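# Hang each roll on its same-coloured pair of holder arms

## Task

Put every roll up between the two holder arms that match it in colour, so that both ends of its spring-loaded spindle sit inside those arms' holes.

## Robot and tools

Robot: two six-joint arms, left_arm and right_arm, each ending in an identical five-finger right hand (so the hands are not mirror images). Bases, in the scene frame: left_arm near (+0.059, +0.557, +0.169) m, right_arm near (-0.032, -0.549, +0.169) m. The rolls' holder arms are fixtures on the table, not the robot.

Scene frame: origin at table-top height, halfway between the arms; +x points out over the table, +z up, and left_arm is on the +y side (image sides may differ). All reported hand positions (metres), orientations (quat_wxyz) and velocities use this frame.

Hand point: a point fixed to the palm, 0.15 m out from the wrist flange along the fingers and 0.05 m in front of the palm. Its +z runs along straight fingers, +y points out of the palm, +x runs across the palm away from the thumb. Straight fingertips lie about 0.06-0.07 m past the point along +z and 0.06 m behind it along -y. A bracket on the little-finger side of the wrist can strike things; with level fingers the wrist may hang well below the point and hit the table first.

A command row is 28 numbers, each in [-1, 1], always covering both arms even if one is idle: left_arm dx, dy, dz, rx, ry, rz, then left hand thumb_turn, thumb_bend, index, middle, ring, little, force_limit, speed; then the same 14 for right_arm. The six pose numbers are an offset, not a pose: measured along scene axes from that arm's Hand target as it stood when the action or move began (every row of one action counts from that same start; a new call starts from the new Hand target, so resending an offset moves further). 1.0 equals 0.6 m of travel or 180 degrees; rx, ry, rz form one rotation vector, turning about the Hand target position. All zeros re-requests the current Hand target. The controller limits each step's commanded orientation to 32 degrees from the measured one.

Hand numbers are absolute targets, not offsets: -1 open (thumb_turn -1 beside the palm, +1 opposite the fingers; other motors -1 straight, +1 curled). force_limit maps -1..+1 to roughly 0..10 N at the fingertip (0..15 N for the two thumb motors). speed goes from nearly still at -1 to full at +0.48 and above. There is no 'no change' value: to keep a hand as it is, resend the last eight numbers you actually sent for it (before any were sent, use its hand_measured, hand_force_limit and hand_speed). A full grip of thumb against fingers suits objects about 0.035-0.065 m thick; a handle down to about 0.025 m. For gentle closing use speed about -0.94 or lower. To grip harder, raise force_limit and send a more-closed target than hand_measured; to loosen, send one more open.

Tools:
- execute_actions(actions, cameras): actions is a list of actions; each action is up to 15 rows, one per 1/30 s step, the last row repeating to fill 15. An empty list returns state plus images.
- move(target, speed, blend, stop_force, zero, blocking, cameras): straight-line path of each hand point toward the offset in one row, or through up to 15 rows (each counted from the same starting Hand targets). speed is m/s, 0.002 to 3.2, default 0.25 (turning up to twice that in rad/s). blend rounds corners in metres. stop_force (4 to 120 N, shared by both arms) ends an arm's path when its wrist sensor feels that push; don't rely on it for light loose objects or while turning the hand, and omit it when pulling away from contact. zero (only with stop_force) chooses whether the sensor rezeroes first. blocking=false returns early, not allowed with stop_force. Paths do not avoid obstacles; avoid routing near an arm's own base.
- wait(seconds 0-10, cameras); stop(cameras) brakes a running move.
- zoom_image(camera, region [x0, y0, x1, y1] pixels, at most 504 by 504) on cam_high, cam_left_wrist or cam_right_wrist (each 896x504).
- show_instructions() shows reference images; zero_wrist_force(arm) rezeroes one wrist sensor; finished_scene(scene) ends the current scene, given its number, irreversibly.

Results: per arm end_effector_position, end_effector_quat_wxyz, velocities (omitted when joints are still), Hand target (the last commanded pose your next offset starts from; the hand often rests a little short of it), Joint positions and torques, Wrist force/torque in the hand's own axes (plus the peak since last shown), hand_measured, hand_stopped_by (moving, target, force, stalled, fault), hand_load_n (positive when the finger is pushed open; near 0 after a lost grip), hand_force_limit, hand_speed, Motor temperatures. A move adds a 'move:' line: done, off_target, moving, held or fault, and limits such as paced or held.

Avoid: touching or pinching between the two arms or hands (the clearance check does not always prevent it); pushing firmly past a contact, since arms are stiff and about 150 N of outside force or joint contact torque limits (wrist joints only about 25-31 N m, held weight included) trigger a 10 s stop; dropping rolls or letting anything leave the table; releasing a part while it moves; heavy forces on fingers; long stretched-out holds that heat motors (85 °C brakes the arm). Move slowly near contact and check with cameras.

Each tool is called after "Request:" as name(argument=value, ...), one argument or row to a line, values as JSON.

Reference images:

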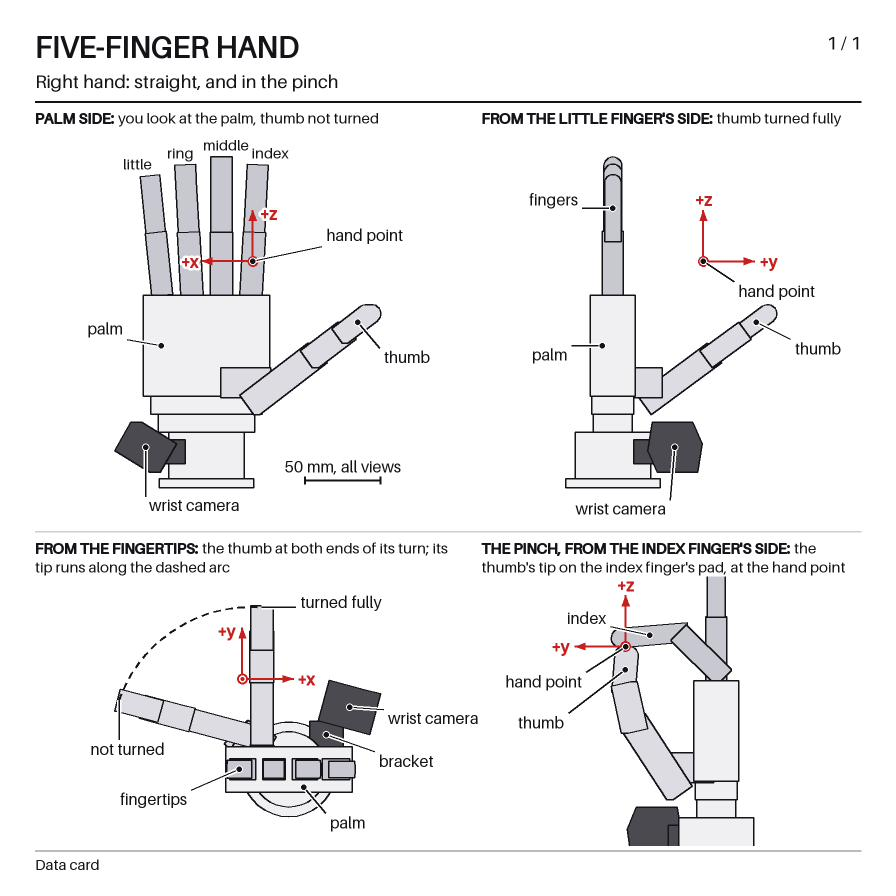

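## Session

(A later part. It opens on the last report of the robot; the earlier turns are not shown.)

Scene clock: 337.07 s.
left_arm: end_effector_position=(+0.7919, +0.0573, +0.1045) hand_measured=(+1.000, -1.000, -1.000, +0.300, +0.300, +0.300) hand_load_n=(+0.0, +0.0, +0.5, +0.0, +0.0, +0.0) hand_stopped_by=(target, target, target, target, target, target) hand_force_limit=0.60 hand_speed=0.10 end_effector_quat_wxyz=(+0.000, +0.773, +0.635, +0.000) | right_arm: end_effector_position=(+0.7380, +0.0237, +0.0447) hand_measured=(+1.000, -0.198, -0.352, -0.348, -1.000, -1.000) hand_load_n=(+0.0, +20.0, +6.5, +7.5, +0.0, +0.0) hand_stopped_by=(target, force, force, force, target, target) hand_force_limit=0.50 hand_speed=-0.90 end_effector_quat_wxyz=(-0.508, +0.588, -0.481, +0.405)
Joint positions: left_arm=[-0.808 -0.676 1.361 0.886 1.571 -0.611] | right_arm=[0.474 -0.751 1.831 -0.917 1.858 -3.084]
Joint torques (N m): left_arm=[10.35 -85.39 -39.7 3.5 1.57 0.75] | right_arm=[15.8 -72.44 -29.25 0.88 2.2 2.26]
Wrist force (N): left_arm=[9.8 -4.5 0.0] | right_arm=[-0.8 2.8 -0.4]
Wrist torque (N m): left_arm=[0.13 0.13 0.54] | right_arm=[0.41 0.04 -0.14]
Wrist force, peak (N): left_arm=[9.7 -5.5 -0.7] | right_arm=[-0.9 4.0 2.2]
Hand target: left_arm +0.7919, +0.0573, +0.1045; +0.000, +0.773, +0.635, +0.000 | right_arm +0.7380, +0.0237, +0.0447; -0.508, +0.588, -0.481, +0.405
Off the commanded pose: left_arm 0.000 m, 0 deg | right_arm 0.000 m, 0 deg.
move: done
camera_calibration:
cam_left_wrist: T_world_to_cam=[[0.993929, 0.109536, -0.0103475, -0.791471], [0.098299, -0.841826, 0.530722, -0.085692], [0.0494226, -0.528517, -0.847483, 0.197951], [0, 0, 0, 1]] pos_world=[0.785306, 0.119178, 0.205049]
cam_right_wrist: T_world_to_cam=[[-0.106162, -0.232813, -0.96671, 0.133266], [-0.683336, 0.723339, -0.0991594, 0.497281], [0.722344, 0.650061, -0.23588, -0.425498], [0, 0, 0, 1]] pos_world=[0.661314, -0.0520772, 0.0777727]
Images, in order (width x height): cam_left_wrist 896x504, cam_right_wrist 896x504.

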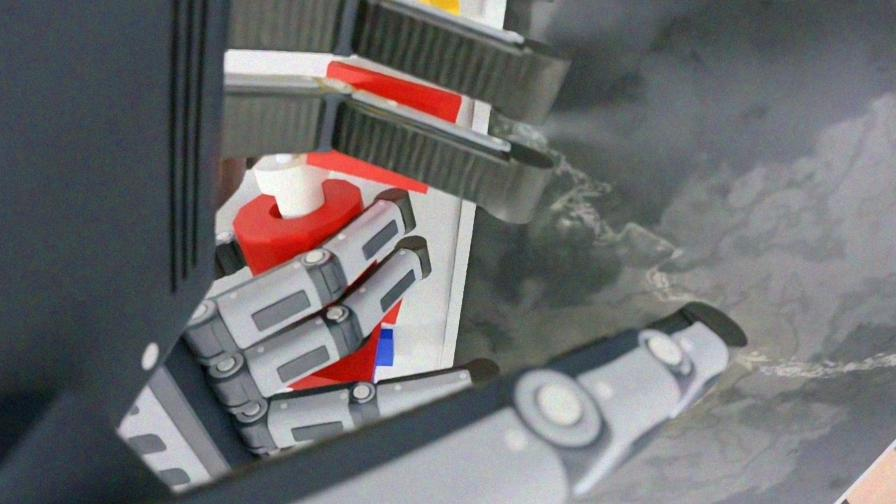

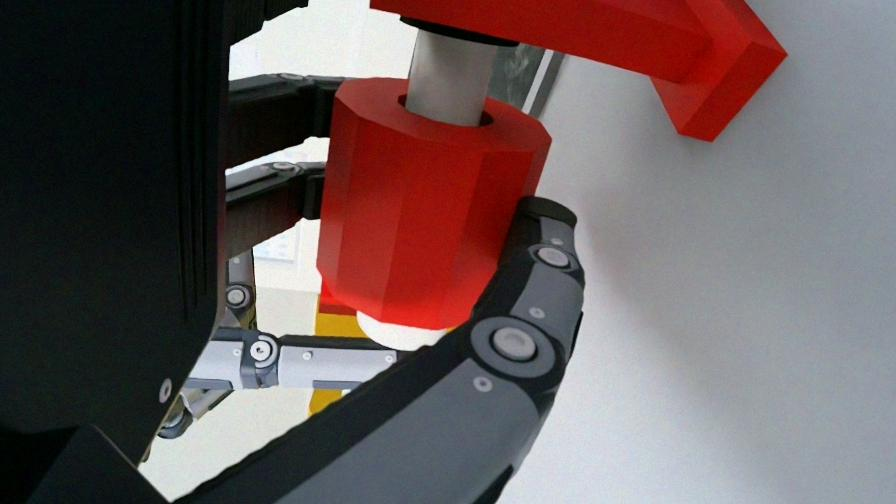

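Request:
move(
  target=[0.0118,-0.0002,0,0,0,0,1,-1,-1,0.3,0.3,0.3,0.6,0.1,0.0073,0.0012,0,0,0,-0.0278,1,0.45,0.25,0.3,-1,-1,0.5,-0.9],
  speed=0.015,
  cameras=["cam_left_wrist","cam_right_wrist"],
)

Request:
zoom_image(
  camera="cam_left_wrist",
  region=[220, 100, 460, 300],
)

Request:
zoom_image(
  camera="cam_right_wrist",
  region=[340, 0, 580, 140],
)

Scene clock: 341.17 s.
left_arm: end_effector_position=(+0.7990, +0.0572, +0.1045) hand_measured=(+1.000, -1.000, -1.000, +0.300, +0.300, +0.300) hand_load_n=(+0.0, +0.0, +0.5, +0.0, +0.0, +0.0) hand_stopped_by=(target, target, target, target, target, target) hand_force_limit=0.60 hand_speed=0.10 end_effector_quat_wxyz=(+0.000, +0.773, +0.635, +0.000) | right_arm: end_effector_position=(+0.7424, +0.0245, +0.0447) hand_measured=(+1.000, -0.198, -0.352, -0.348, -1.000, -1.000) hand_load_n=(+0.0, +20.0, +6.5, +7.5, +0.0, +0.0) hand_stopped_by=(target, force, force, force, target, target) hand_force_limit=0.50 hand_speed=-0.90 end_effector_quat_wxyz=(-0.490, +0.567, -0.506, +0.427)
Joint positions: left_arm=[-0.801 -0.669 1.345 0.895 1.571 -0.605] | right_arm=[0.503 -0.739 1.799 -0.89 1.972 -3.063]
Joint torques (N m): left_arm=[2.7 -88.87 -43.55 0.99 1.84 0.23] | right_arm=[14.43 -72.72 -28.11 1.45 2.13 2.05]
Wrist force (N): left_arm=[18.1 -7.2 0.4] | right_arm=[-1.1 2.1 -0.5]
Wrist torque (N m): left_arm=[0.21 0.64 1.00] | right_arm=[0.37 0.07 -0.12]
Wrist force, peak (N): left_arm=[18.6 -7.1 0.1] | right_arm=[-1.2 3.2 -1.0]
Hand target: left_arm +0.7990, +0.0572, +0.1045; +0.000, +0.773, +0.635, +0.000 | right_arm +0.7424, +0.0245, +0.0447; -0.490, +0.567, -0.506, +0.427
Off the commanded pose: left_arm 0.000 m, 0 deg | right_arm 0.000 m, 0 deg.
move: done
camera_calibration:
cam_left_wrist: T_world_to_cam=[[0.993929, 0.109536, -0.0103475, -0.798517], [0.098299, -0.841826, 0.530722, -0.0864741], [0.0494226, -0.528517, -0.847483, 0.197547], [0, 0, 0, 1]] pos_world=[0.792406, 0.119078, 0.205049]
cam_right_wrist: T_world_to_cam=[[-0.126047, -0.222665, -0.966712, 0.148437], [-0.617704, 0.780135, -0.0991493, 0.449586], [0.776243, 0.584645, -0.235875, -0.467618], [0, 0, 0, 1]] pos_world=[0.659406, -0.044296, 0.0777727]
Images, in order (width x height): cam_left_wrist 896x504, cam_right_wrist 896x504.

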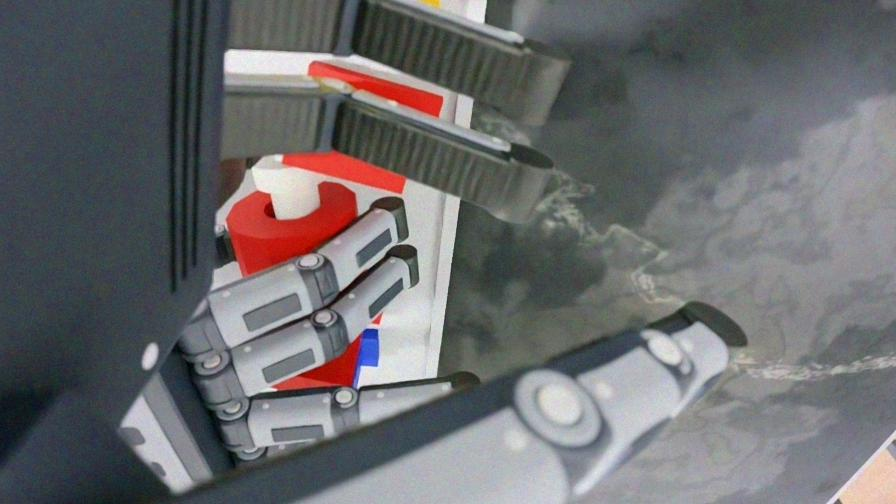

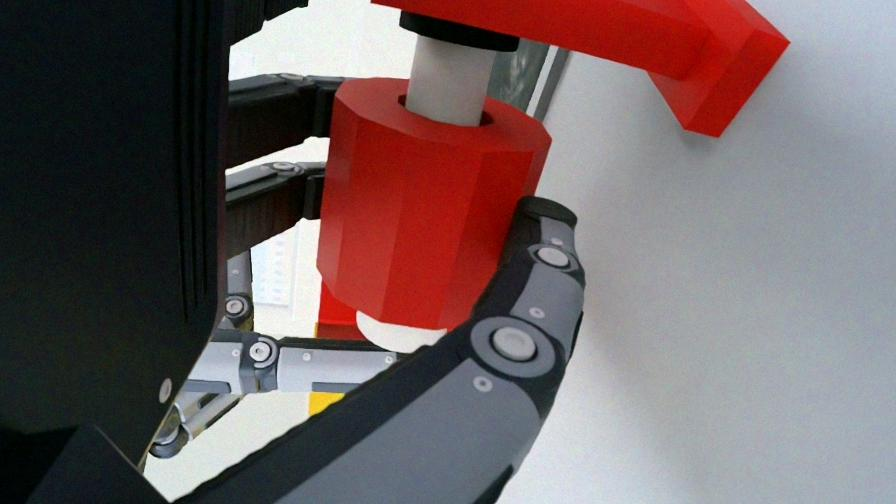

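Scaled by 2.100 from the camera's 896x504 image, which has a finer 1280x720 frame.

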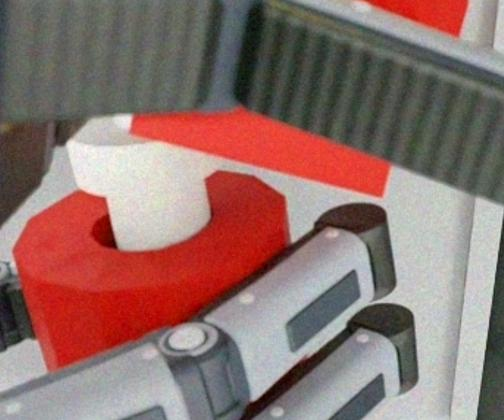

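Scaled by 2.100 from the camera's 896x504 image, which has a finer 1280x720 frame.

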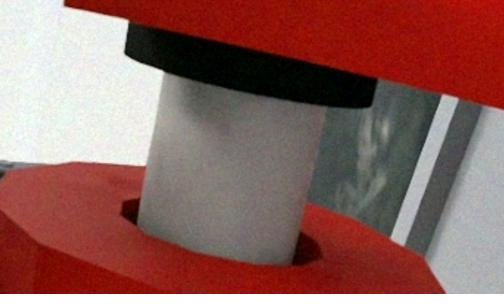

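Request:
move(
  target=[0.0053,0.0012,0,0,0,0,1,-1,-1,0.3,0.3,0.3,0.6,0.1,0.0052,0.001,0,0,0,-0.0194,1,0.45,0.25,0.3,-1,-1,0.5,-0.9],
  speed=0.01,
  cameras=["cam_left_wrist","cam_right_wrist"],
)

Request:
zoom_image(
  camera="cam_left_wrist",
  region=[220, 100, 460, 300],
)

Request:
zoom_image(
  camera="cam_right_wrist",
  region=[340, 0, 580, 140],
)

Scene clock: 346.37 s.
left_arm: end_effector_position=(+0.8022, +0.0579, +0.1045) hand_measured=(+1.000, -1.000, -1.000, +0.300, +0.300, +0.300) hand_load_n=(-0.5, +0.0, +1.0, +0.0, +0.0, +0.5) hand_stopped_by=(target, target, target, target, target, target) hand_force_limit=0.60 hand_speed=0.10 end_effector_quat_wxyz=(+0.000, +0.773, +0.635, +0.000) | right_arm: end_effector_position=(+0.7455, +0.0251, +0.0447) hand_measured=(+1.000, -0.198, -0.352, -0.348, -1.000, -1.000) hand_load_n=(+0.0, +20.0, +6.5, +7.5, +0.0, +0.0) hand_stopped_by=(target, force, force, force, target, target) hand_force_limit=0.50 hand_speed=-0.90 end_effector_quat_wxyz=(-0.476, +0.551, -0.523, +0.442)
Joint positions: left_arm=[-0.798 -0.666 1.338 0.898 1.571 -0.602] | right_arm=[0.522 -0.728 1.773 -0.868 2.051 -3.048]
Joint torques (N m): left_arm=[8.21 -87.22 -43.66 0.69 2.51 0.56] | right_arm=[18.58 -74.81 -29.49 0.93 1.92 1.97]
Wrist force (N): left_arm=[14.4 -9.4 0.3] | right_arm=[-1.4 2.7 -0.8]
Wrist torque (N m): left_arm=[0.40 0.46 0.82] | right_arm=[0.45 0.16 -0.12]
Wrist force, peak (N): left_arm=[19.1 -7.0 -0.3] | right_arm=[-1.0 3.2 -1.2]
Hand target: left_arm +0.8022, +0.0579, +0.1045; +0.000, +0.773, +0.635, +0.000 | right_arm +0.7455, +0.0251, +0.0447; -0.476, +0.551, -0.523, +0.442
Off the commanded pose: left_arm 0.000 m, 0 deg | right_arm 0.000 m, 0 deg.
move: done
camera_calibration:
cam_left_wrist: T_world_to_cam=[[0.993929, 0.109536, -0.0103475, -0.801774], [0.098299, -0.841826, 0.530722, -0.0861994], [0.0494226, -0.528517, -0.847483, 0.197759], [0, 0, 0, 1]] pos_world=[0.795606, 0.119778, 0.205049]
cam_right_wrist: T_world_to_cam=[[-0.139374, -0.214575, -0.966712, 0.158688], [-0.569008, 0.816331, -0.0991603, 0.413907], [0.810435, 0.536247, -0.235871, -0.494662], [0, 0, 0, 1]] pos_world=[0.658525, -0.0385732, 0.0777728]
Images, in order (width x height): cam_left_wrist 896x504, cam_right_wrist 896x504.

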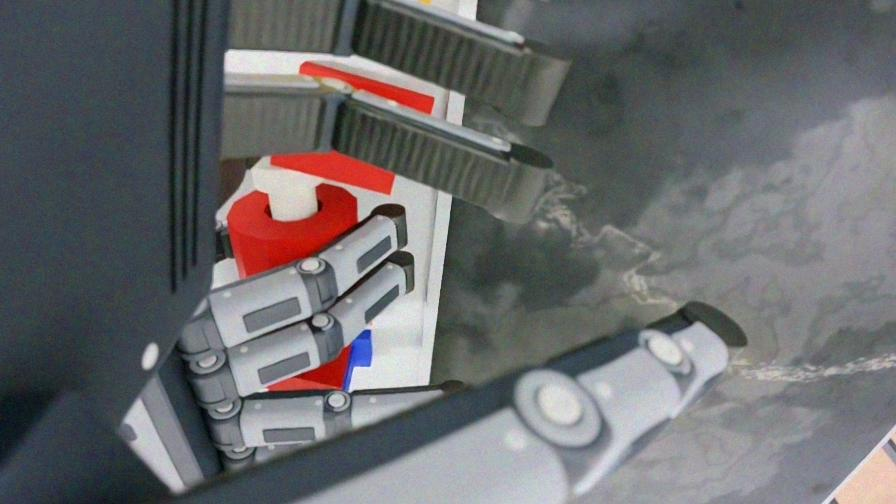

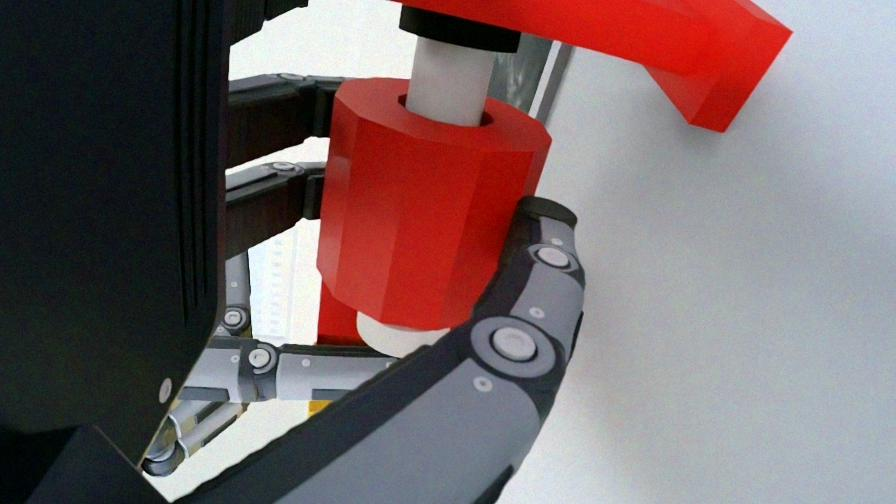

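Scaled by 2.100 from the camera's 896x504 image, which has a finer 1280x720 frame.

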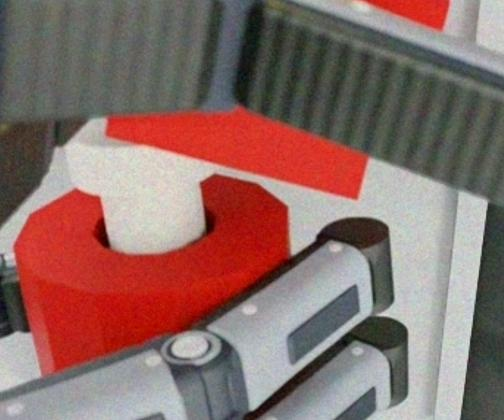

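Scaled by 2.100 from the camera's 896x504 image, which has a finer 1280x720 frame.

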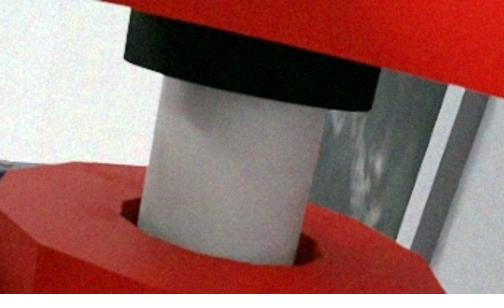

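Request:
move(
  target=[0.0012,0.0066,0,0,0,0,1,-1,-1,0.3,0.3,0.3,0.6,0.1,0,0,0,0,0,0,1,0.45,0.25,0.3,-1,-1,0.5,-0.9],
  speed=0.012,
)

Request:
move(
  target=[0,0,0,0,0,0,1,-1,-1,0.3,0.3,0.3,0.6,0.1,-0.002,-0.03,0,0,0,0,1,0.45,0.25,0.3,-1,-1,0.5,-0.9],
  speed=0.012,
  stop_force=6,
  cameras=["cam_left_wrist","cam_right_wrist"],
)

Request:
zoom_image(
  camera="cam_right_wrist",
  region=[340, 0, 580, 140],
)

Scene clock: 349.67 s.
left_arm: end_effector_position=(+0.8029, +0.0618, +0.1045) hand_measured=(+1.000, -1.000, -1.000, +0.300, +0.300, +0.300) hand_load_n=(+0.0, +0.0, +0.0, +0.0, +0.5, +0.5) hand_stopped_by=(target, target, target, target, target, target) hand_force_limit=0.60 hand_speed=0.10 end_effector_quat_wxyz=(+0.000, +0.773, +0.635, +0.000) | right_arm: end_effector_position=(+0.7455, +0.0251, +0.0447) hand_measured=(+1.000, -0.198, -0.352, -0.348, -1.000, -1.000) hand_load_n=(+0.0, +20.0, +6.5, +7.5, +0.0, +0.0) hand_stopped_by=(target, force, force, force, target, target) hand_force_limit=0.50 hand_speed=-0.90 end_effector_quat_wxyz=(-0.476, +0.551, -0.523, +0.442)
Joint positions: left_arm=[-0.794 -0.668 1.343 0.896 1.571 -0.598] | right_arm=[0.522 -0.728 1.773 -0.868 2.051 -3.048]
Joint torques (N m): left_arm=[15.79 -103.09 -21.08 0.93 0.41 0.59] | right_arm=[17.15 -74.38 -29.77 1.36 2.49 2.22]
Wrist force (N): left_arm=[2.8 -0.6 -0.6] | right_arm=[-1.0 2.0 -0.8]
Wrist torque (N m): left_arm=[0.01 -0.38 0.12] | right_arm=[0.34 0.10 -0.11]
Wrist force, peak (N): left_arm=[14.6 -9.9 0.4] | right_arm=[-1.1 3.1 -0.9]
Hand target: left_arm +0.8029, +0.0619, +0.1045; +0.000, +0.773, +0.635, +0.000 | right_arm +0.7455, +0.0251, +0.0447; -0.476, +0.551, -0.523, +0.442
Off the commanded pose: left_arm 0.000 m, 0 deg | right_arm 0.000 m, 0 deg.
move: done

Scene clock: 352.03 s.
left_arm: end_effector_position=(+0.8029, +0.0619, +0.1045) hand_measured=(+1.000, -1.000, -1.000, +0.300, +0.300, +0.300) hand_load_n=(+0.0, +0.0, +0.5, +0.0, +0.0, +0.0) hand_stopped_by=(target, target, target, target, target, target) hand_force_limit=0.60 hand_speed=0.10 end_effector_quat_wxyz=(+0.000, +0.773, +0.635, +0.000) | right_arm: end_effector_position=(+0.7446, +0.0110, +0.0447) hand_measured=(+1.000, -0.198, -0.352, -0.348, -1.000, -1.000) hand_load_n=(+2.0, +20.0, +5.0, +8.5, +0.0, +0.0) hand_stopped_by=(target, force, force, force, target, target) hand_force_limit=0.50 hand_speed=-0.90 end_effector_quat_wxyz=(-0.476, +0.551, -0.523, +0.442)
Joint positions: left_arm=[-0.794 -0.668 1.343 0.896 1.571 -0.598] | right_arm=[0.506 -0.738 1.797 -0.884 2.035 -3.051]
Joint torques (N m): left_arm=[-24.46 -98.68 -37.07 0.8 2.88 0.4] | right_arm=[15.27 -72.55 -30.25 1.08 3.03 1.66]
Wrist force (N): left_arm=[9.7 -2.6 -0.5] | right_arm=[-3.7 2.9 -1.6]
Wrist torque (N m): left_arm=[0.10 0.02 0.53] | right_arm=[0.39 0.09 -0.15]
Wrist force, peak (N): left_arm=[10.2 -2.7 -0.4] | right_arm=[-8.2 2.1 0.6]
Hand target: left_arm +0.8029, +0.0619, +0.1045; +0.000, +0.773, +0.635, +0.000 | right_arm +0.7446, +0.0110, +0.0447; -0.476, +0.551, -0.523, +0.442 (not the last commanded pose)
Off the commanded pose: left_arm 0.000 m, 0 deg | right_arm 0.004 m, 0 deg.
move: contact (right_arm)
camera_calibration:
cam_left_wrist: T_world_to_cam=[[0.993924, 0.10959, -0.0102639, -0.802928], [0.0982998, -0.841821, 0.53073, -0.0829039], [0.0495224, -0.528515, -0.847479, 0.199758], [0, 0, 0, 1]] pos_world=[0.796306, 0.123778, 0.205049]
cam_right_wrist: T_world_to_cam=[[-0.139335, -0.214505, -0.966733, 0.155503], [-0.56893, 0.816388, -0.099146, 0.424798], [0.810497, 0.536189, -0.23579, -0.486341], [0, 0, 0, 1]] pos_world=[0.657525, -0.0526734, 0.0777727]
Images, in order (width x height): cam_left_wrist 896x504, cam_right_wrist 896x504.

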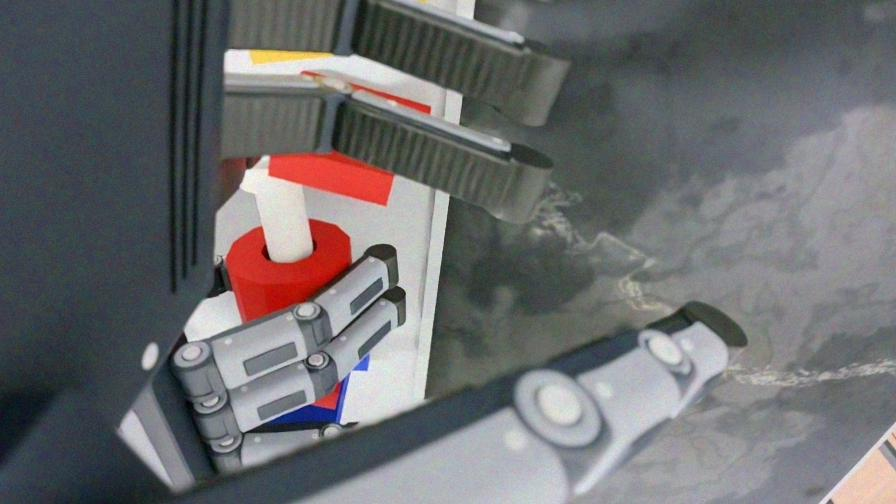

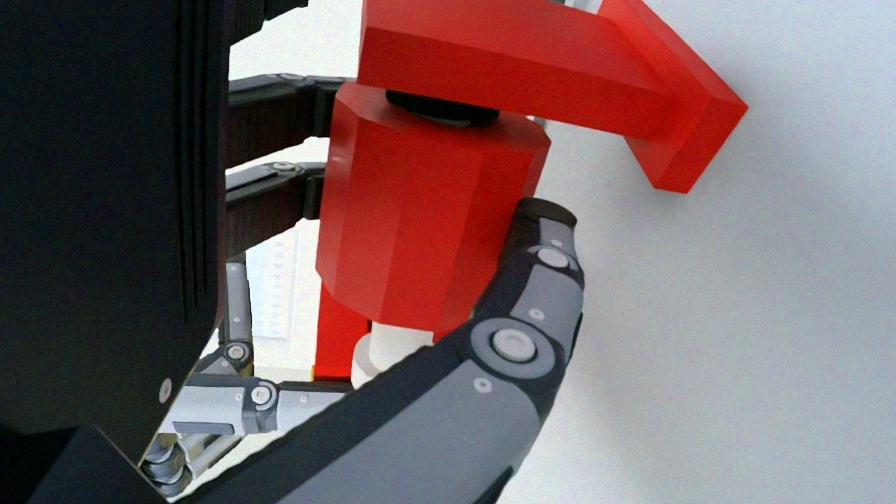

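Scaled by 2.100 from the camera's 896x504 image, which has a finer 1280x720 frame.

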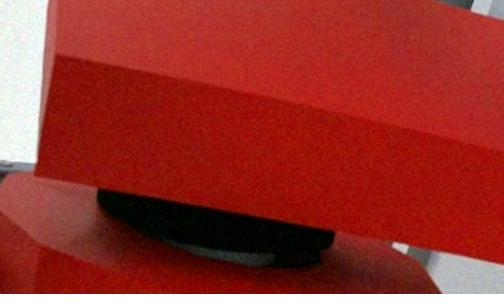

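Request:
move(
  target=[
    [0,0,0,0,0,0,1,-1,-1,0.3,0.3,0.3,0.6,0.1,-0.005,-0.0015,0,0,0,0,1,0.45,0.25,0.3,-1,-1,0.5,-0.9],
    [0,0,0,0,0,0,1,-1,-1,0.3,0.3,0.3,0.6,0.1,0.003,-0.0015,-0.001,0,0,0,1,0.45,0.25,0.3,-1,-1,0.5,-0.9],
    [0,0,0,0,0,0,1,-1,-1,0.3,0.3,0.3,0.6,0.1,-0.005,-0.003,0.001,0,0,0,1,0.45,0.25,0.3,-1,-1,0.5,-0.9],
    [0,0,0,0,0,0,1,-1,-1,0.3,0.3,0.3,0.6,0.1,0.002,-0.003,0,0,0,0,1,0.45,0.25,0.3,-1,-1,0.5,-0.9],
    [0,0,0,0,0,0,1,-1,-1,0.3,0.3,0.3,0.6,0.1,-0.003,-0.002,0,0,0,0,1,0.45,0.25,0.3,-1,-1,0.5,-0.9],
  ],
  speed=0.012,
  cameras=["cam_left_wrist","cam_right_wrist"],
)

Request:
zoom_image(
  camera="cam_right_wrist",
  region=[340, 0, 580, 140],
)

Scene clock: 357.77 s.
left_arm: end_effector_position=(+0.8029, +0.0619, +0.1045) hand_measured=(+1.000, -1.000, -1.000, +0.300, +0.300, +0.300) hand_load_n=(+0.5, -0.5, +0.0, +0.0, +0.0, +0.0) hand_stopped_by=(target, target, target, target, target, target) hand_force_limit=0.60 hand_speed=0.10 end_effector_quat_wxyz=(+0.000, +0.773, +0.635, +0.000) | right_arm: end_effector_position=(+0.7430, +0.0097, +0.0446) hand_measured=(+1.000, -0.198, -0.352, -0.348, -1.000, -1.000) hand_load_n=(+1.5, +19.5, +5.0, +8.5, +0.0, +0.0) hand_stopped_by=(target, force, force, force, target, target) hand_force_limit=0.50 hand_speed=-0.90 end_effector_quat_wxyz=(-0.476, +0.551, -0.523, +0.442)
Joint positions: left_arm=[-0.794 -0.668 1.343 0.896 1.571 -0.598] | right_arm=[0.505 -0.739 1.801 -0.887 2.035 -3.051]
Joint torques (N m): left_arm=[-20.94 -90.86 -33.5 0.57 2.53 0.4] | right_arm=[17.25 -91.3 -14.72 -4.88 1.72 1.69]
Wrist force (N): left_arm=[9.3 -1.4 -0.4] | right_arm=[-1.2 2.6 -1.2]
Wrist torque (N m): left_arm=[0.02 0.05 0.49] | right_arm=[0.46 0.16 -0.11]
Wrist force, peak (N): left_arm=[10.1 -2.6 -0.5] | right_arm=[-3.7 5.1 5.6]
Hand target: left_arm +0.8029, +0.0619, +0.1045; +0.000, +0.773, +0.635, +0.000 | right_arm +0.7428, +0.0098, +0.0447; -0.476, +0.551, -0.523, +0.442
Off the commanded pose: left_arm 0.000 m, 0 deg | right_arm 0.000 m, 0 deg.
move: done
camera_calibration:
cam_left_wrist: T_world_to_cam=[[0.993929, 0.109536, -0.0103475, -0.802908], [0.098299, -0.841826, 0.530722, -0.0829009], [0.0494226, -0.528517, -0.847483, 0.199839], [0, 0, 0, 1]] pos_world=[0.796306, 0.123778, 0.205049]
cam_right_wrist: T_world_to_cam=[[-0.139401, -0.214551, -0.966714, 0.155062], [-0.568891, 0.816414, -0.0991589, 0.424844], [0.810513, 0.536131, -0.235865, -0.484408], [0, 0, 0, 1]] pos_world=[0.655925, -0.0538734, 0.0777728]
Images, in order (width x height): cam_left_wrist 896x504, cam_right_wrist 896x504.

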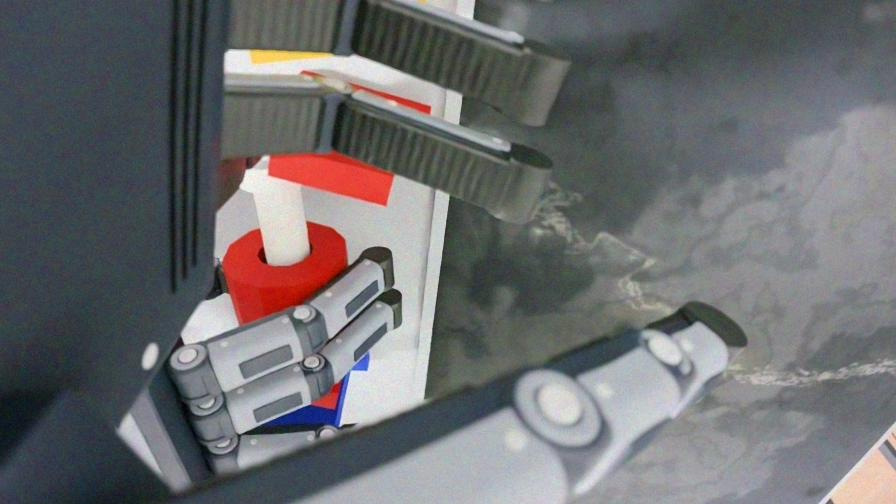

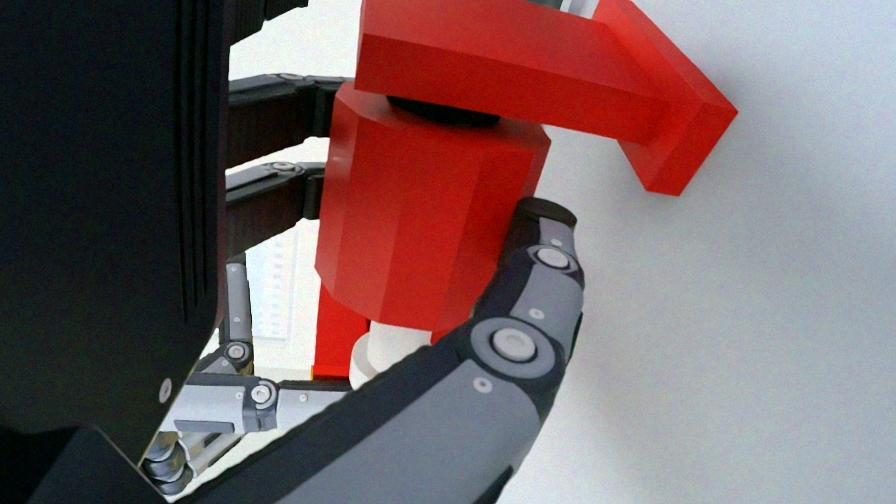

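Scaled by 2.100 from the camera's 896x504 image, which has a finer 1280x720 frame.

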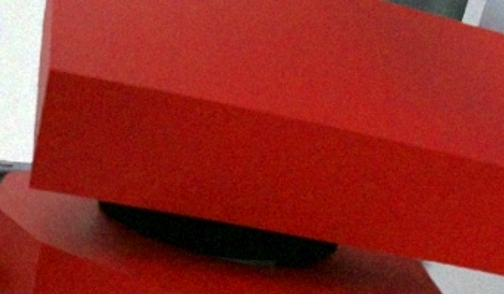

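Request:
move(
  target=[0,0,0,0,0,0,1,-1,-1,0.3,0.3,0.3,0.6,0.1,0.001,0.0233,0,0,0,0,1,0.45,0.25,0.3,-1,-1,0.5,-0.9],
  speed=0.015,
  cameras=["cam_left_wrist","cam_right_wrist"],
)

Request:
zoom_image(
  camera="cam_right_wrist",
  region=[340, 0, 580, 140],
)

Request:
zoom_image(
  camera="cam_left_wrist",
  region=[220, 100, 460, 300],
)

Scene clock: 359.97 s.
left_arm: end_effector_position=(+0.8029, +0.0619, +0.1045) hand_measured=(+1.000, -1.000, -1.000, +0.300, +0.300, +0.300) hand_load_n=(+0.0, +0.0, +0.0, +0.0, +0.0, +0.0) hand_stopped_by=(target, target, target, target, target, target) hand_force_limit=0.60 hand_speed=0.10 end_effector_quat_wxyz=(+0.000, +0.773, +0.635, +0.000) | right_arm: end_effector_position=(+0.7434, +0.0237, +0.0447) hand_measured=(+1.000, -0.198, -0.352, -0.348, -1.000, -1.000) hand_load_n=(+1.5, +19.5, +5.0, +8.5, +0.0, +0.0) hand_stopped_by=(target, force, force, force, target, target) hand_force_limit=0.50 hand_speed=-0.90 end_effector_quat_wxyz=(-0.476, +0.551, -0.523, +0.442)
Joint positions: left_arm=[-0.794 -0.668 1.343 0.896 1.571 -0.598] | right_arm=[0.522 -0.731 1.778 -0.872 2.051 -3.048]
Joint torques (N m): left_arm=[-16.48 -91.75 -28.55 0.33 2.97 0.16] | right_arm=[16.89 -74.81 -31.87 1.24 2.24 1.59]
Wrist force (N): left_arm=[9.6 -1.3 -0.4] | right_arm=[-1.1 2.6 -1.1]
Wrist torque (N m): left_arm=[0.03 0.00 0.51] | right_arm=[0.46 0.13 -0.10]
Wrist force, peak (N): left_arm=[9.7 -1.4 -0.1] | right_arm=[-1.4 2.8 -1.1]
Hand target: left_arm +0.8029, +0.0619, +0.1045; +0.000, +0.773, +0.635, +0.000 | right_arm +0.7434, +0.0237, +0.0447; -0.476, +0.551, -0.523, +0.442
Off the commanded pose: left_arm 0.000 m, 0 deg | right_arm 0.000 m, 0 deg.
move: done
camera_calibration:
cam_left_wrist: T_world_to_cam=[[0.993929, 0.109536, -0.0103475, -0.802908], [0.098299, -0.841826, 0.530722, -0.0829009], [0.0494226, -0.528517, -0.847483, 0.199839], [0, 0, 0, 1]] pos_world=[0.796306, 0.123778, 0.205049]
cam_right_wrist: T_world_to_cam=[[-0.139327, -0.214517, -0.966732, 0.158054], [-0.568932, 0.816385, -0.0991596, 0.413749], [0.810497, 0.536189, -0.23579, -0.492178], [0, 0, 0, 1]] pos_world=[0.656325, -0.0399733, 0.0777728]
Images, in order (width x height): cam_left_wrist 896x504, cam_right_wrist 896x504.

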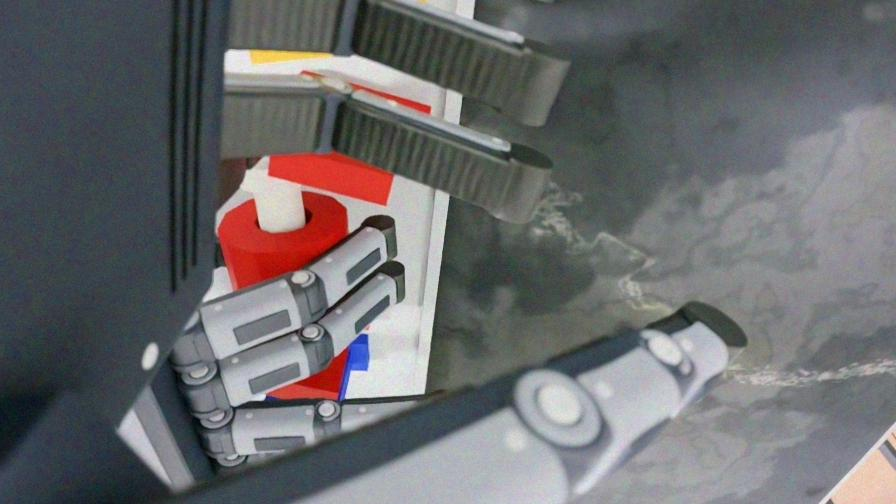

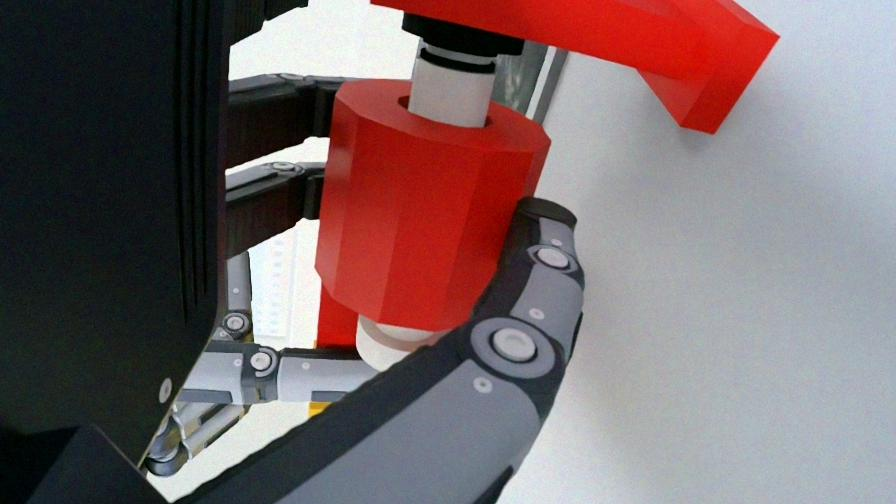

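Scaled by 2.100 from the camera's 896x504 image, which has a finer 1280x720 frame.

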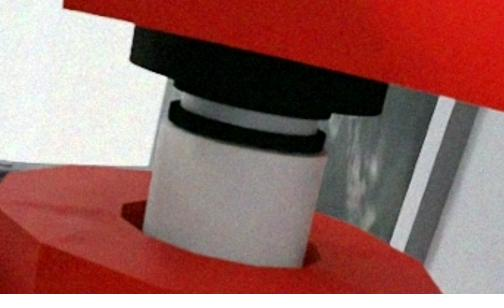

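Scaled by 2.100 from the camera's 896x504 image, which has a finer 1280x720 frame.

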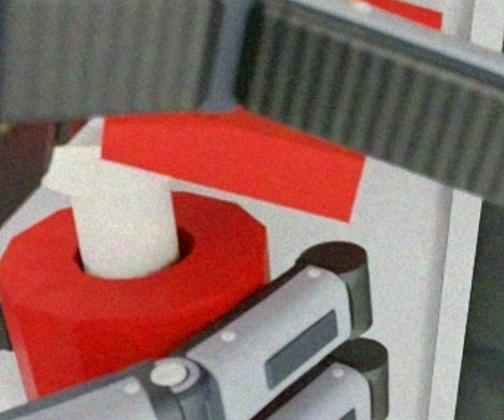

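Request:
move(
  target=[-0.0014,-0.0074,0,0,0,0,1,-1,-1,0.3,0.3,0.3,0.6,0.1,0,0,0,0,0,0,1,0.45,0.25,0.3,-1,-1,0.5,-0.9],
  speed=0.01,
  stop_force=9,
  cameras=["cam_left_wrist","cam_right_wrist"],
)

Request:
zoom_image(
  camera="cam_right_wrist",
  region=[340, 0, 580, 140],
)

Request:
zoom_image(
  camera="cam_left_wrist",
  region=[220, 100, 460, 300],
)

Scene clock: 366.67 s.
left_arm: end_effector_position=(+0.8020, +0.0575, +0.1045) hand_measured=(+1.000, -1.000, -1.000, +0.300, +0.300, +0.300) hand_load_n=(+0.0, +0.0, -1.5, +0.0, +0.0, +0.0) hand_stopped_by=(target, target, target, target, target, target) hand_force_limit=0.60 hand_speed=0.10 end_effector_quat_wxyz=(+0.000, +0.773, +0.635, +0.000) | right_arm: end_effector_position=(+0.7434, +0.0237, +0.0447) hand_measured=(+1.000, -0.198, -0.352, -0.348, -1.000, -1.000) hand_load_n=(+0.0, +20.5, +3.5, +8.5, +0.0, +0.0) hand_stopped_by=(target, force, force, force, target, target) hand_force_limit=0.50 hand_speed=-0.90 end_effector_quat_wxyz=(-0.476, +0.551, -0.523, +0.442)
Joint positions: left_arm=[-0.798 -0.665 1.338 0.898 1.571 -0.602] | right_arm=[0.522 -0.731 1.778 -0.871 2.051 -3.048]
Joint torques (N m): left_arm=[-31.89 -87.09 -37.47 4.78 2.76 -1.59] | right_arm=[16.28 -80.77 -30.05 -1.2 1.15 1.68]
Wrist force (N): left_arm=[13.3 0.6 -1.2] | right_arm=[0.3 4.9 -4.4]
Wrist torque (N m): left_arm=[-0.02 0.23 0.71] | right_arm=[0.49 0.11 -0.13]
Wrist force, peak (N): left_arm=[13.8 0.4 -1.0] | right_arm=[0.3 4.9 -4.4]
Hand target: left_arm +0.8020, +0.0575, +0.1045; +0.000, +0.773, +0.635, +0.000 | right_arm +0.7434, +0.0237, +0.0447; -0.476, +0.551, -0.523, +0.442
Off the commanded pose: left_arm 0.000 m, 0 deg | right_arm 0.000 m, 0 deg.
move: done
camera_calibration:
cam_left_wrist: T_world_to_cam=[[0.993929, 0.109536, -0.0103475, -0.801521], [0.098299, -0.841826, 0.530722, -0.0866007], [0.0494226, -0.528517, -0.847483, 0.197505], [0, 0, 0, 1]] pos_world=[0.795406, 0.119278, 0.205049]
cam_right_wrist: T_world_to_cam=[[-0.139413, -0.214558, -0.96671, 0.158129], [-0.568938, 0.816382, -0.099145, 0.41367], [0.810478, 0.536176, -0.235884, -0.492212], [0, 0, 0, 1]] pos_world=[0.656325, -0.0398733, 0.0777727]
Images, in order (width x height): cam_left_wrist 896x504, cam_right_wrist 896x504.

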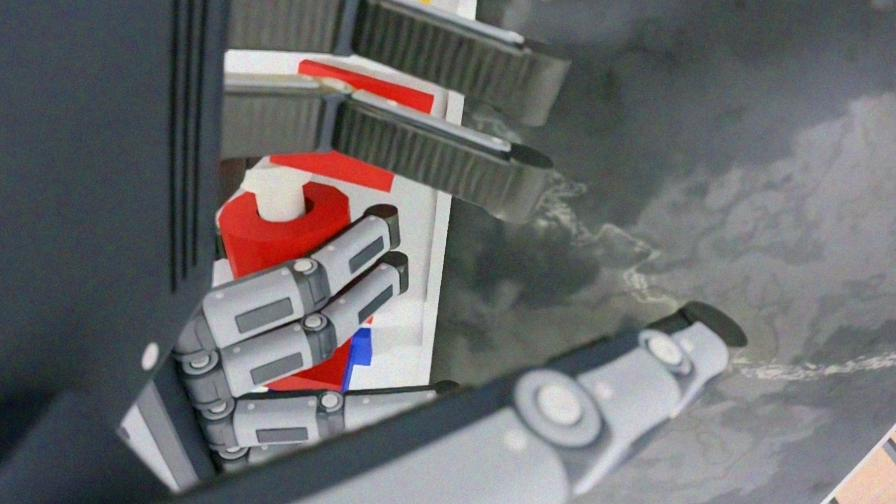

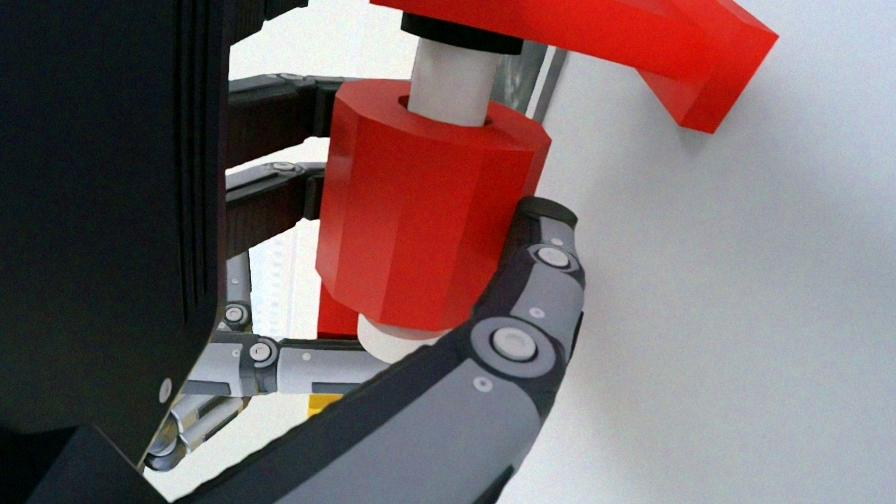

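Scaled by 2.100 from the camera's 896x504 image, which has a finer 1280x720 frame.

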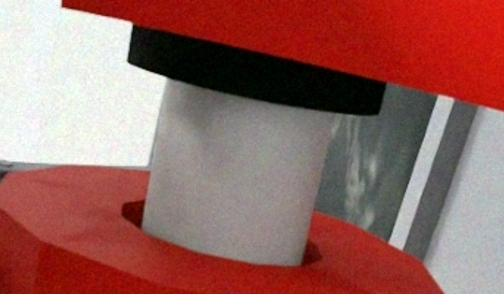

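Scaled by 2.100 from the camera's 896x504 image, which has a finer 1280x720 frame.

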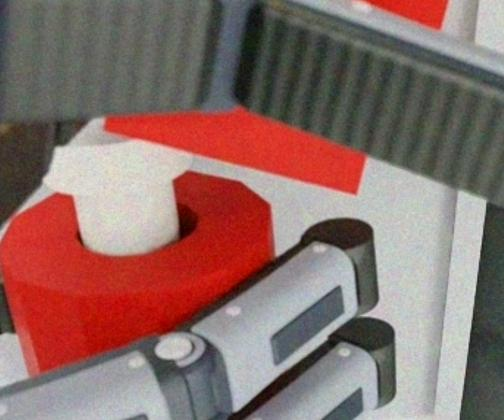

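Request:
move(
  target=[0.0073,-0.0018,0,0,0,0,1,-1,-1,0.3,0.3,0.3,0.6,0.1,0.0046,0.0014,0,0,0,-0.0167,1,0.45,0.25,0.3,-1,-1,0.5,-0.9],
  speed=0.01,
  cameras=["cam_left_wrist","cam_right_wrist"],
)

Request:
zoom_image(
  camera="cam_right_wrist",
  region=[340, 0, 580, 140],
)

Request:
zoom_image(
  camera="cam_left_wrist",
  region=[220, 100, 460, 300],
)

Scene clock: 370.63 s.
left_arm: end_effector_position=(+0.8064, +0.0564, +0.1045) hand_measured=(+1.000, -1.000, -1.000, +0.300, +0.300, +0.300) hand_load_n=(+0.0, +0.0, +2.0, +0.0, +0.0, +0.0) hand_stopped_by=(target, target, target, target, target, target) hand_force_limit=0.60 hand_speed=0.10 end_effector_quat_wxyz=(+0.000, +0.773, +0.635, +0.000) | right_arm: end_effector_position=(+0.7462, +0.0246, +0.0447) hand_measured=(+1.000, -0.198, -0.350, -0.348, -1.000, -1.000) hand_load_n=(+0.5, +19.5, +3.0, +8.5, +0.0, +0.0) hand_stopped_by=(target, force, force, force, target, target) hand_force_limit=0.50 hand_speed=-0.90 end_effector_quat_wxyz=(-0.465, +0.537, -0.538, +0.454)
Joint positions: left_arm=[-0.795 -0.66 1.326 0.904 1.571 -0.599] | right_arm=[0.538 -0.721 1.753 -0.849 2.118 -3.034]
Joint torques (N m): left_arm=[15.93 -99.69 -51.8 1.1 -0.94 0.73] | right_arm=[16.95 -78.23 -33.3 0.87 2.41 2.27]
Wrist force (N): left_arm=[10.7 -18.1 14.1] | right_arm=[0.2 3.8 -4.1]
Wrist torque (N m): left_arm=[0.08 0.06 0.55] | right_arm=[0.44 0.03 -0.07]
Wrist force, peak (N): left_arm=[10.6 -18.4 15.5] | right_arm=[1.6 6.6 -6.1]
Hand target: left_arm +0.8064, +0.0564, +0.1045; +0.000, +0.773, +0.635, +0.000 | right_arm +0.7462, +0.0246, +0.0447; -0.465, +0.537, -0.538, +0.454
Off the commanded pose: left_arm 0.000 m, 0 deg | right_arm 0.000 m, 0 deg.
move: done
camera_calibration:
cam_left_wrist: T_world_to_cam=[[0.993929, 0.109536, -0.0103475, -0.805785], [0.098299, -0.841826, 0.530722, -0.087875], [0.0494226, -0.528517, -0.847483, 0.196759], [0, 0, 0, 1]] pos_world=[0.799806, 0.118278, 0.205049]
cam_right_wrist: T_world_to_cam=[[-0.15035, -0.206919, -0.966736, 0.166688], [-0.525472, 0.845015, -0.0991428, 0.381356], [0.837421, 0.493087, -0.235779, -0.513956], [0, 0, 0, 1]] pos_world=[0.655851, -0.0343355, 0.0777727]
Images, in order (width x height): cam_left_wrist 896x504, cam_right_wrist 896x504.

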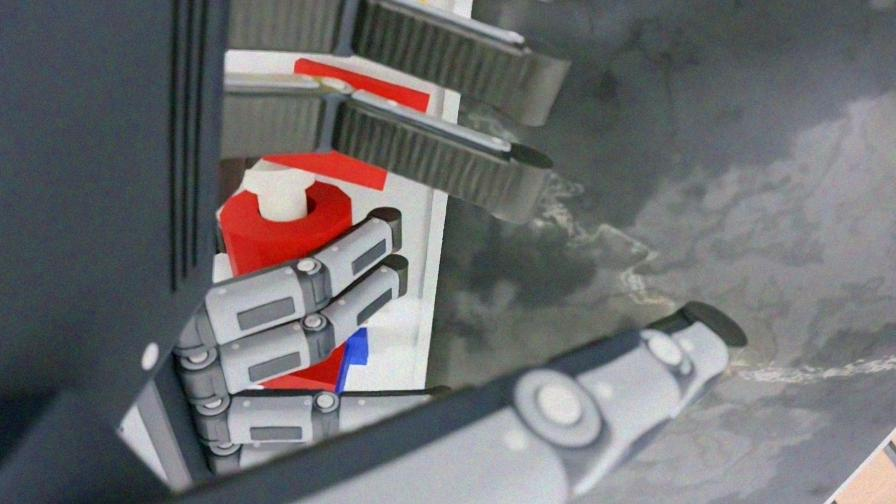

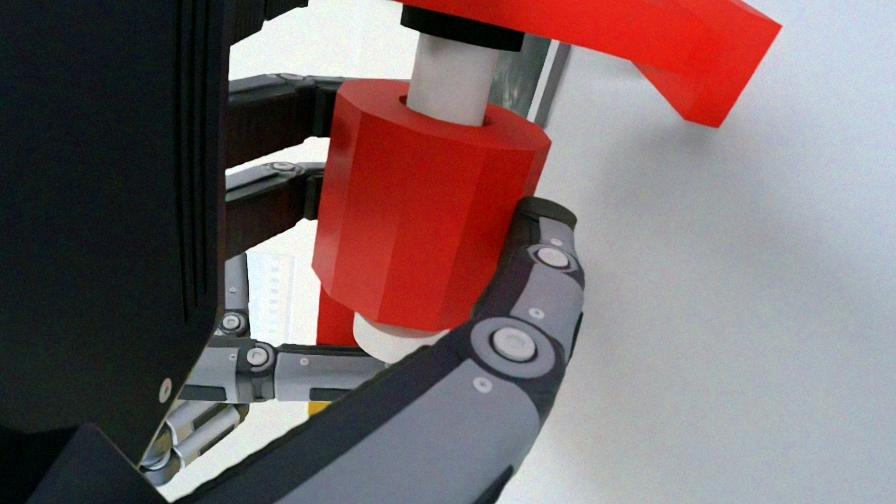

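Scaled by 2.100 from the camera's 896x504 image, which has a finer 1280x720 frame.

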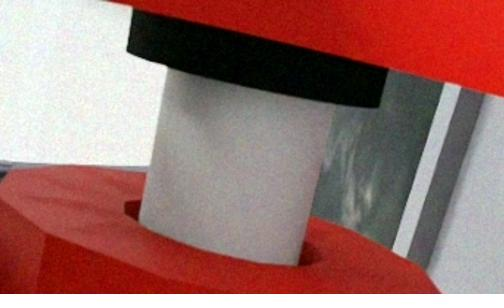

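Scaled by 2.100 from the camera's 896x504 image, which has a finer 1280x720 frame.

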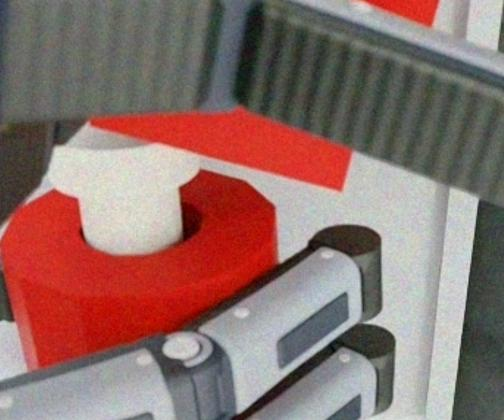

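Request:
move(
  target=[-0.0049,0.0009,0,0,0,0,1,-1,-1,0.3,0.3,0.3,0.6,0.1,0,0,0,0,0,0,1,0.45,0.25,0.3,-1,-1,0.5,-0.9],
  speed=0.012,
  cameras=["cam_left_wrist"],
)

Request:
zoom_image(
  camera="cam_left_wrist",
  region=[220, 100, 460, 300],
)

Scene clock: 372.73 s.
left_arm: end_effector_position=(+0.8036, +0.0569, +0.1045) hand_measured=(+1.000, -1.000, -1.000, +0.300, +0.300, +0.300) hand_load_n=(+0.0, +0.0, -0.5, +0.0, +0.0, +0.0) hand_stopped_by=(target, target, target, target, target, target) hand_force_limit=0.60 hand_speed=0.10 end_effector_quat_wxyz=(+0.000, +0.773, +0.635, +0.000) end_effector_velocity=(-0.002, +0.001, -0.001) end_effector_angular_velocity=(+0.001, +0.001, +0.001) | right_arm: end_effector_position=(+0.7462, +0.0246, +0.0447) hand_measured=(+1.000, -0.198, -0.350, -0.348, -1.000, -1.000) hand_load_n=(+0.5, +20.0, +3.0, +8.5, +0.0, +0.0) hand_stopped_by=(target, force, force, force, target, target) hand_force_limit=0.50 hand_speed=-0.90 end_effector_quat_wxyz=(-0.465, +0.537, -0.538, +0.454)
Joint positions: left_arm=[-0.798 -0.663 1.334 0.9 1.571 -0.601] | right_arm=[0.538 -0.721 1.753 -0.849 2.119 -3.034]
Joint velocities: left_arm=[-0.001 -0.001 0.005 -0.002 0 -0.001] | right_arm=[within noise]
Joint torques (N m): left_arm=[-27.56 -100.99 -24.4 -0.47 0.53 -1.63] | right_arm=[15.23 -80.24 -31.31 0.12 2.04 2.15]
Wrist force (N): left_arm=[13.2 0.0 -1.0] | right_arm=[0.5 5.1 -3.2]
Wrist torque (N m): left_arm=[0.04 0.18 0.70] | right_arm=[0.50 0.03 -0.06]
Wrist force, peak (N): left_arm=[10.4 -18.4 14.9] | right_arm=[0.5 5.1 -3.2]
Hand target: left_arm +0.8035, +0.0569, +0.1045; +0.000, +0.773, +0.635, +0.000 | right_arm +0.7462, +0.0246, +0.0447; -0.465, +0.537, -0.538, +0.454
Off the commanded pose: left_arm 0.000 m, 0 deg | right_arm 0.000 m, 0 deg.
move: done
camera_calibration:
cam_left_wrist: T_world_to_cam=[[0.993924, 0.10959, -0.0102639, -0.803076], [0.0982998, -0.841821, 0.53073, -0.0871818], [0.0495224, -0.528515, -0.847479, 0.197081], [0, 0, 0, 1]] pos_world=[0.797006, 0.118778, 0.205049]
Images, in order (width x height): cam_left_wrist 896x504.

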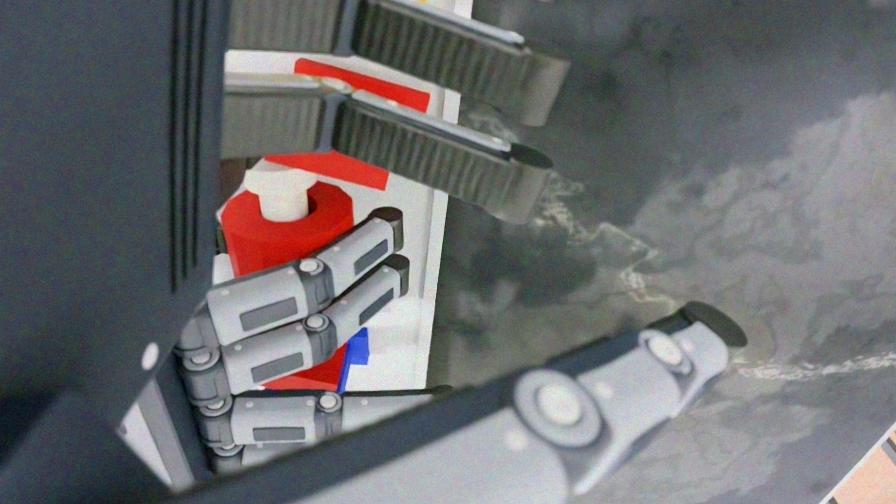

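Scaled by 2.100 from the camera's 896x504 image, which has a finer 1280x720 frame.

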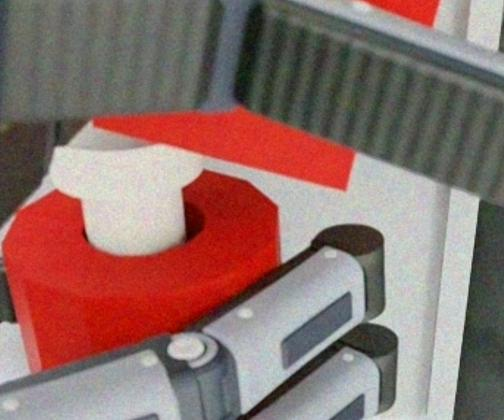

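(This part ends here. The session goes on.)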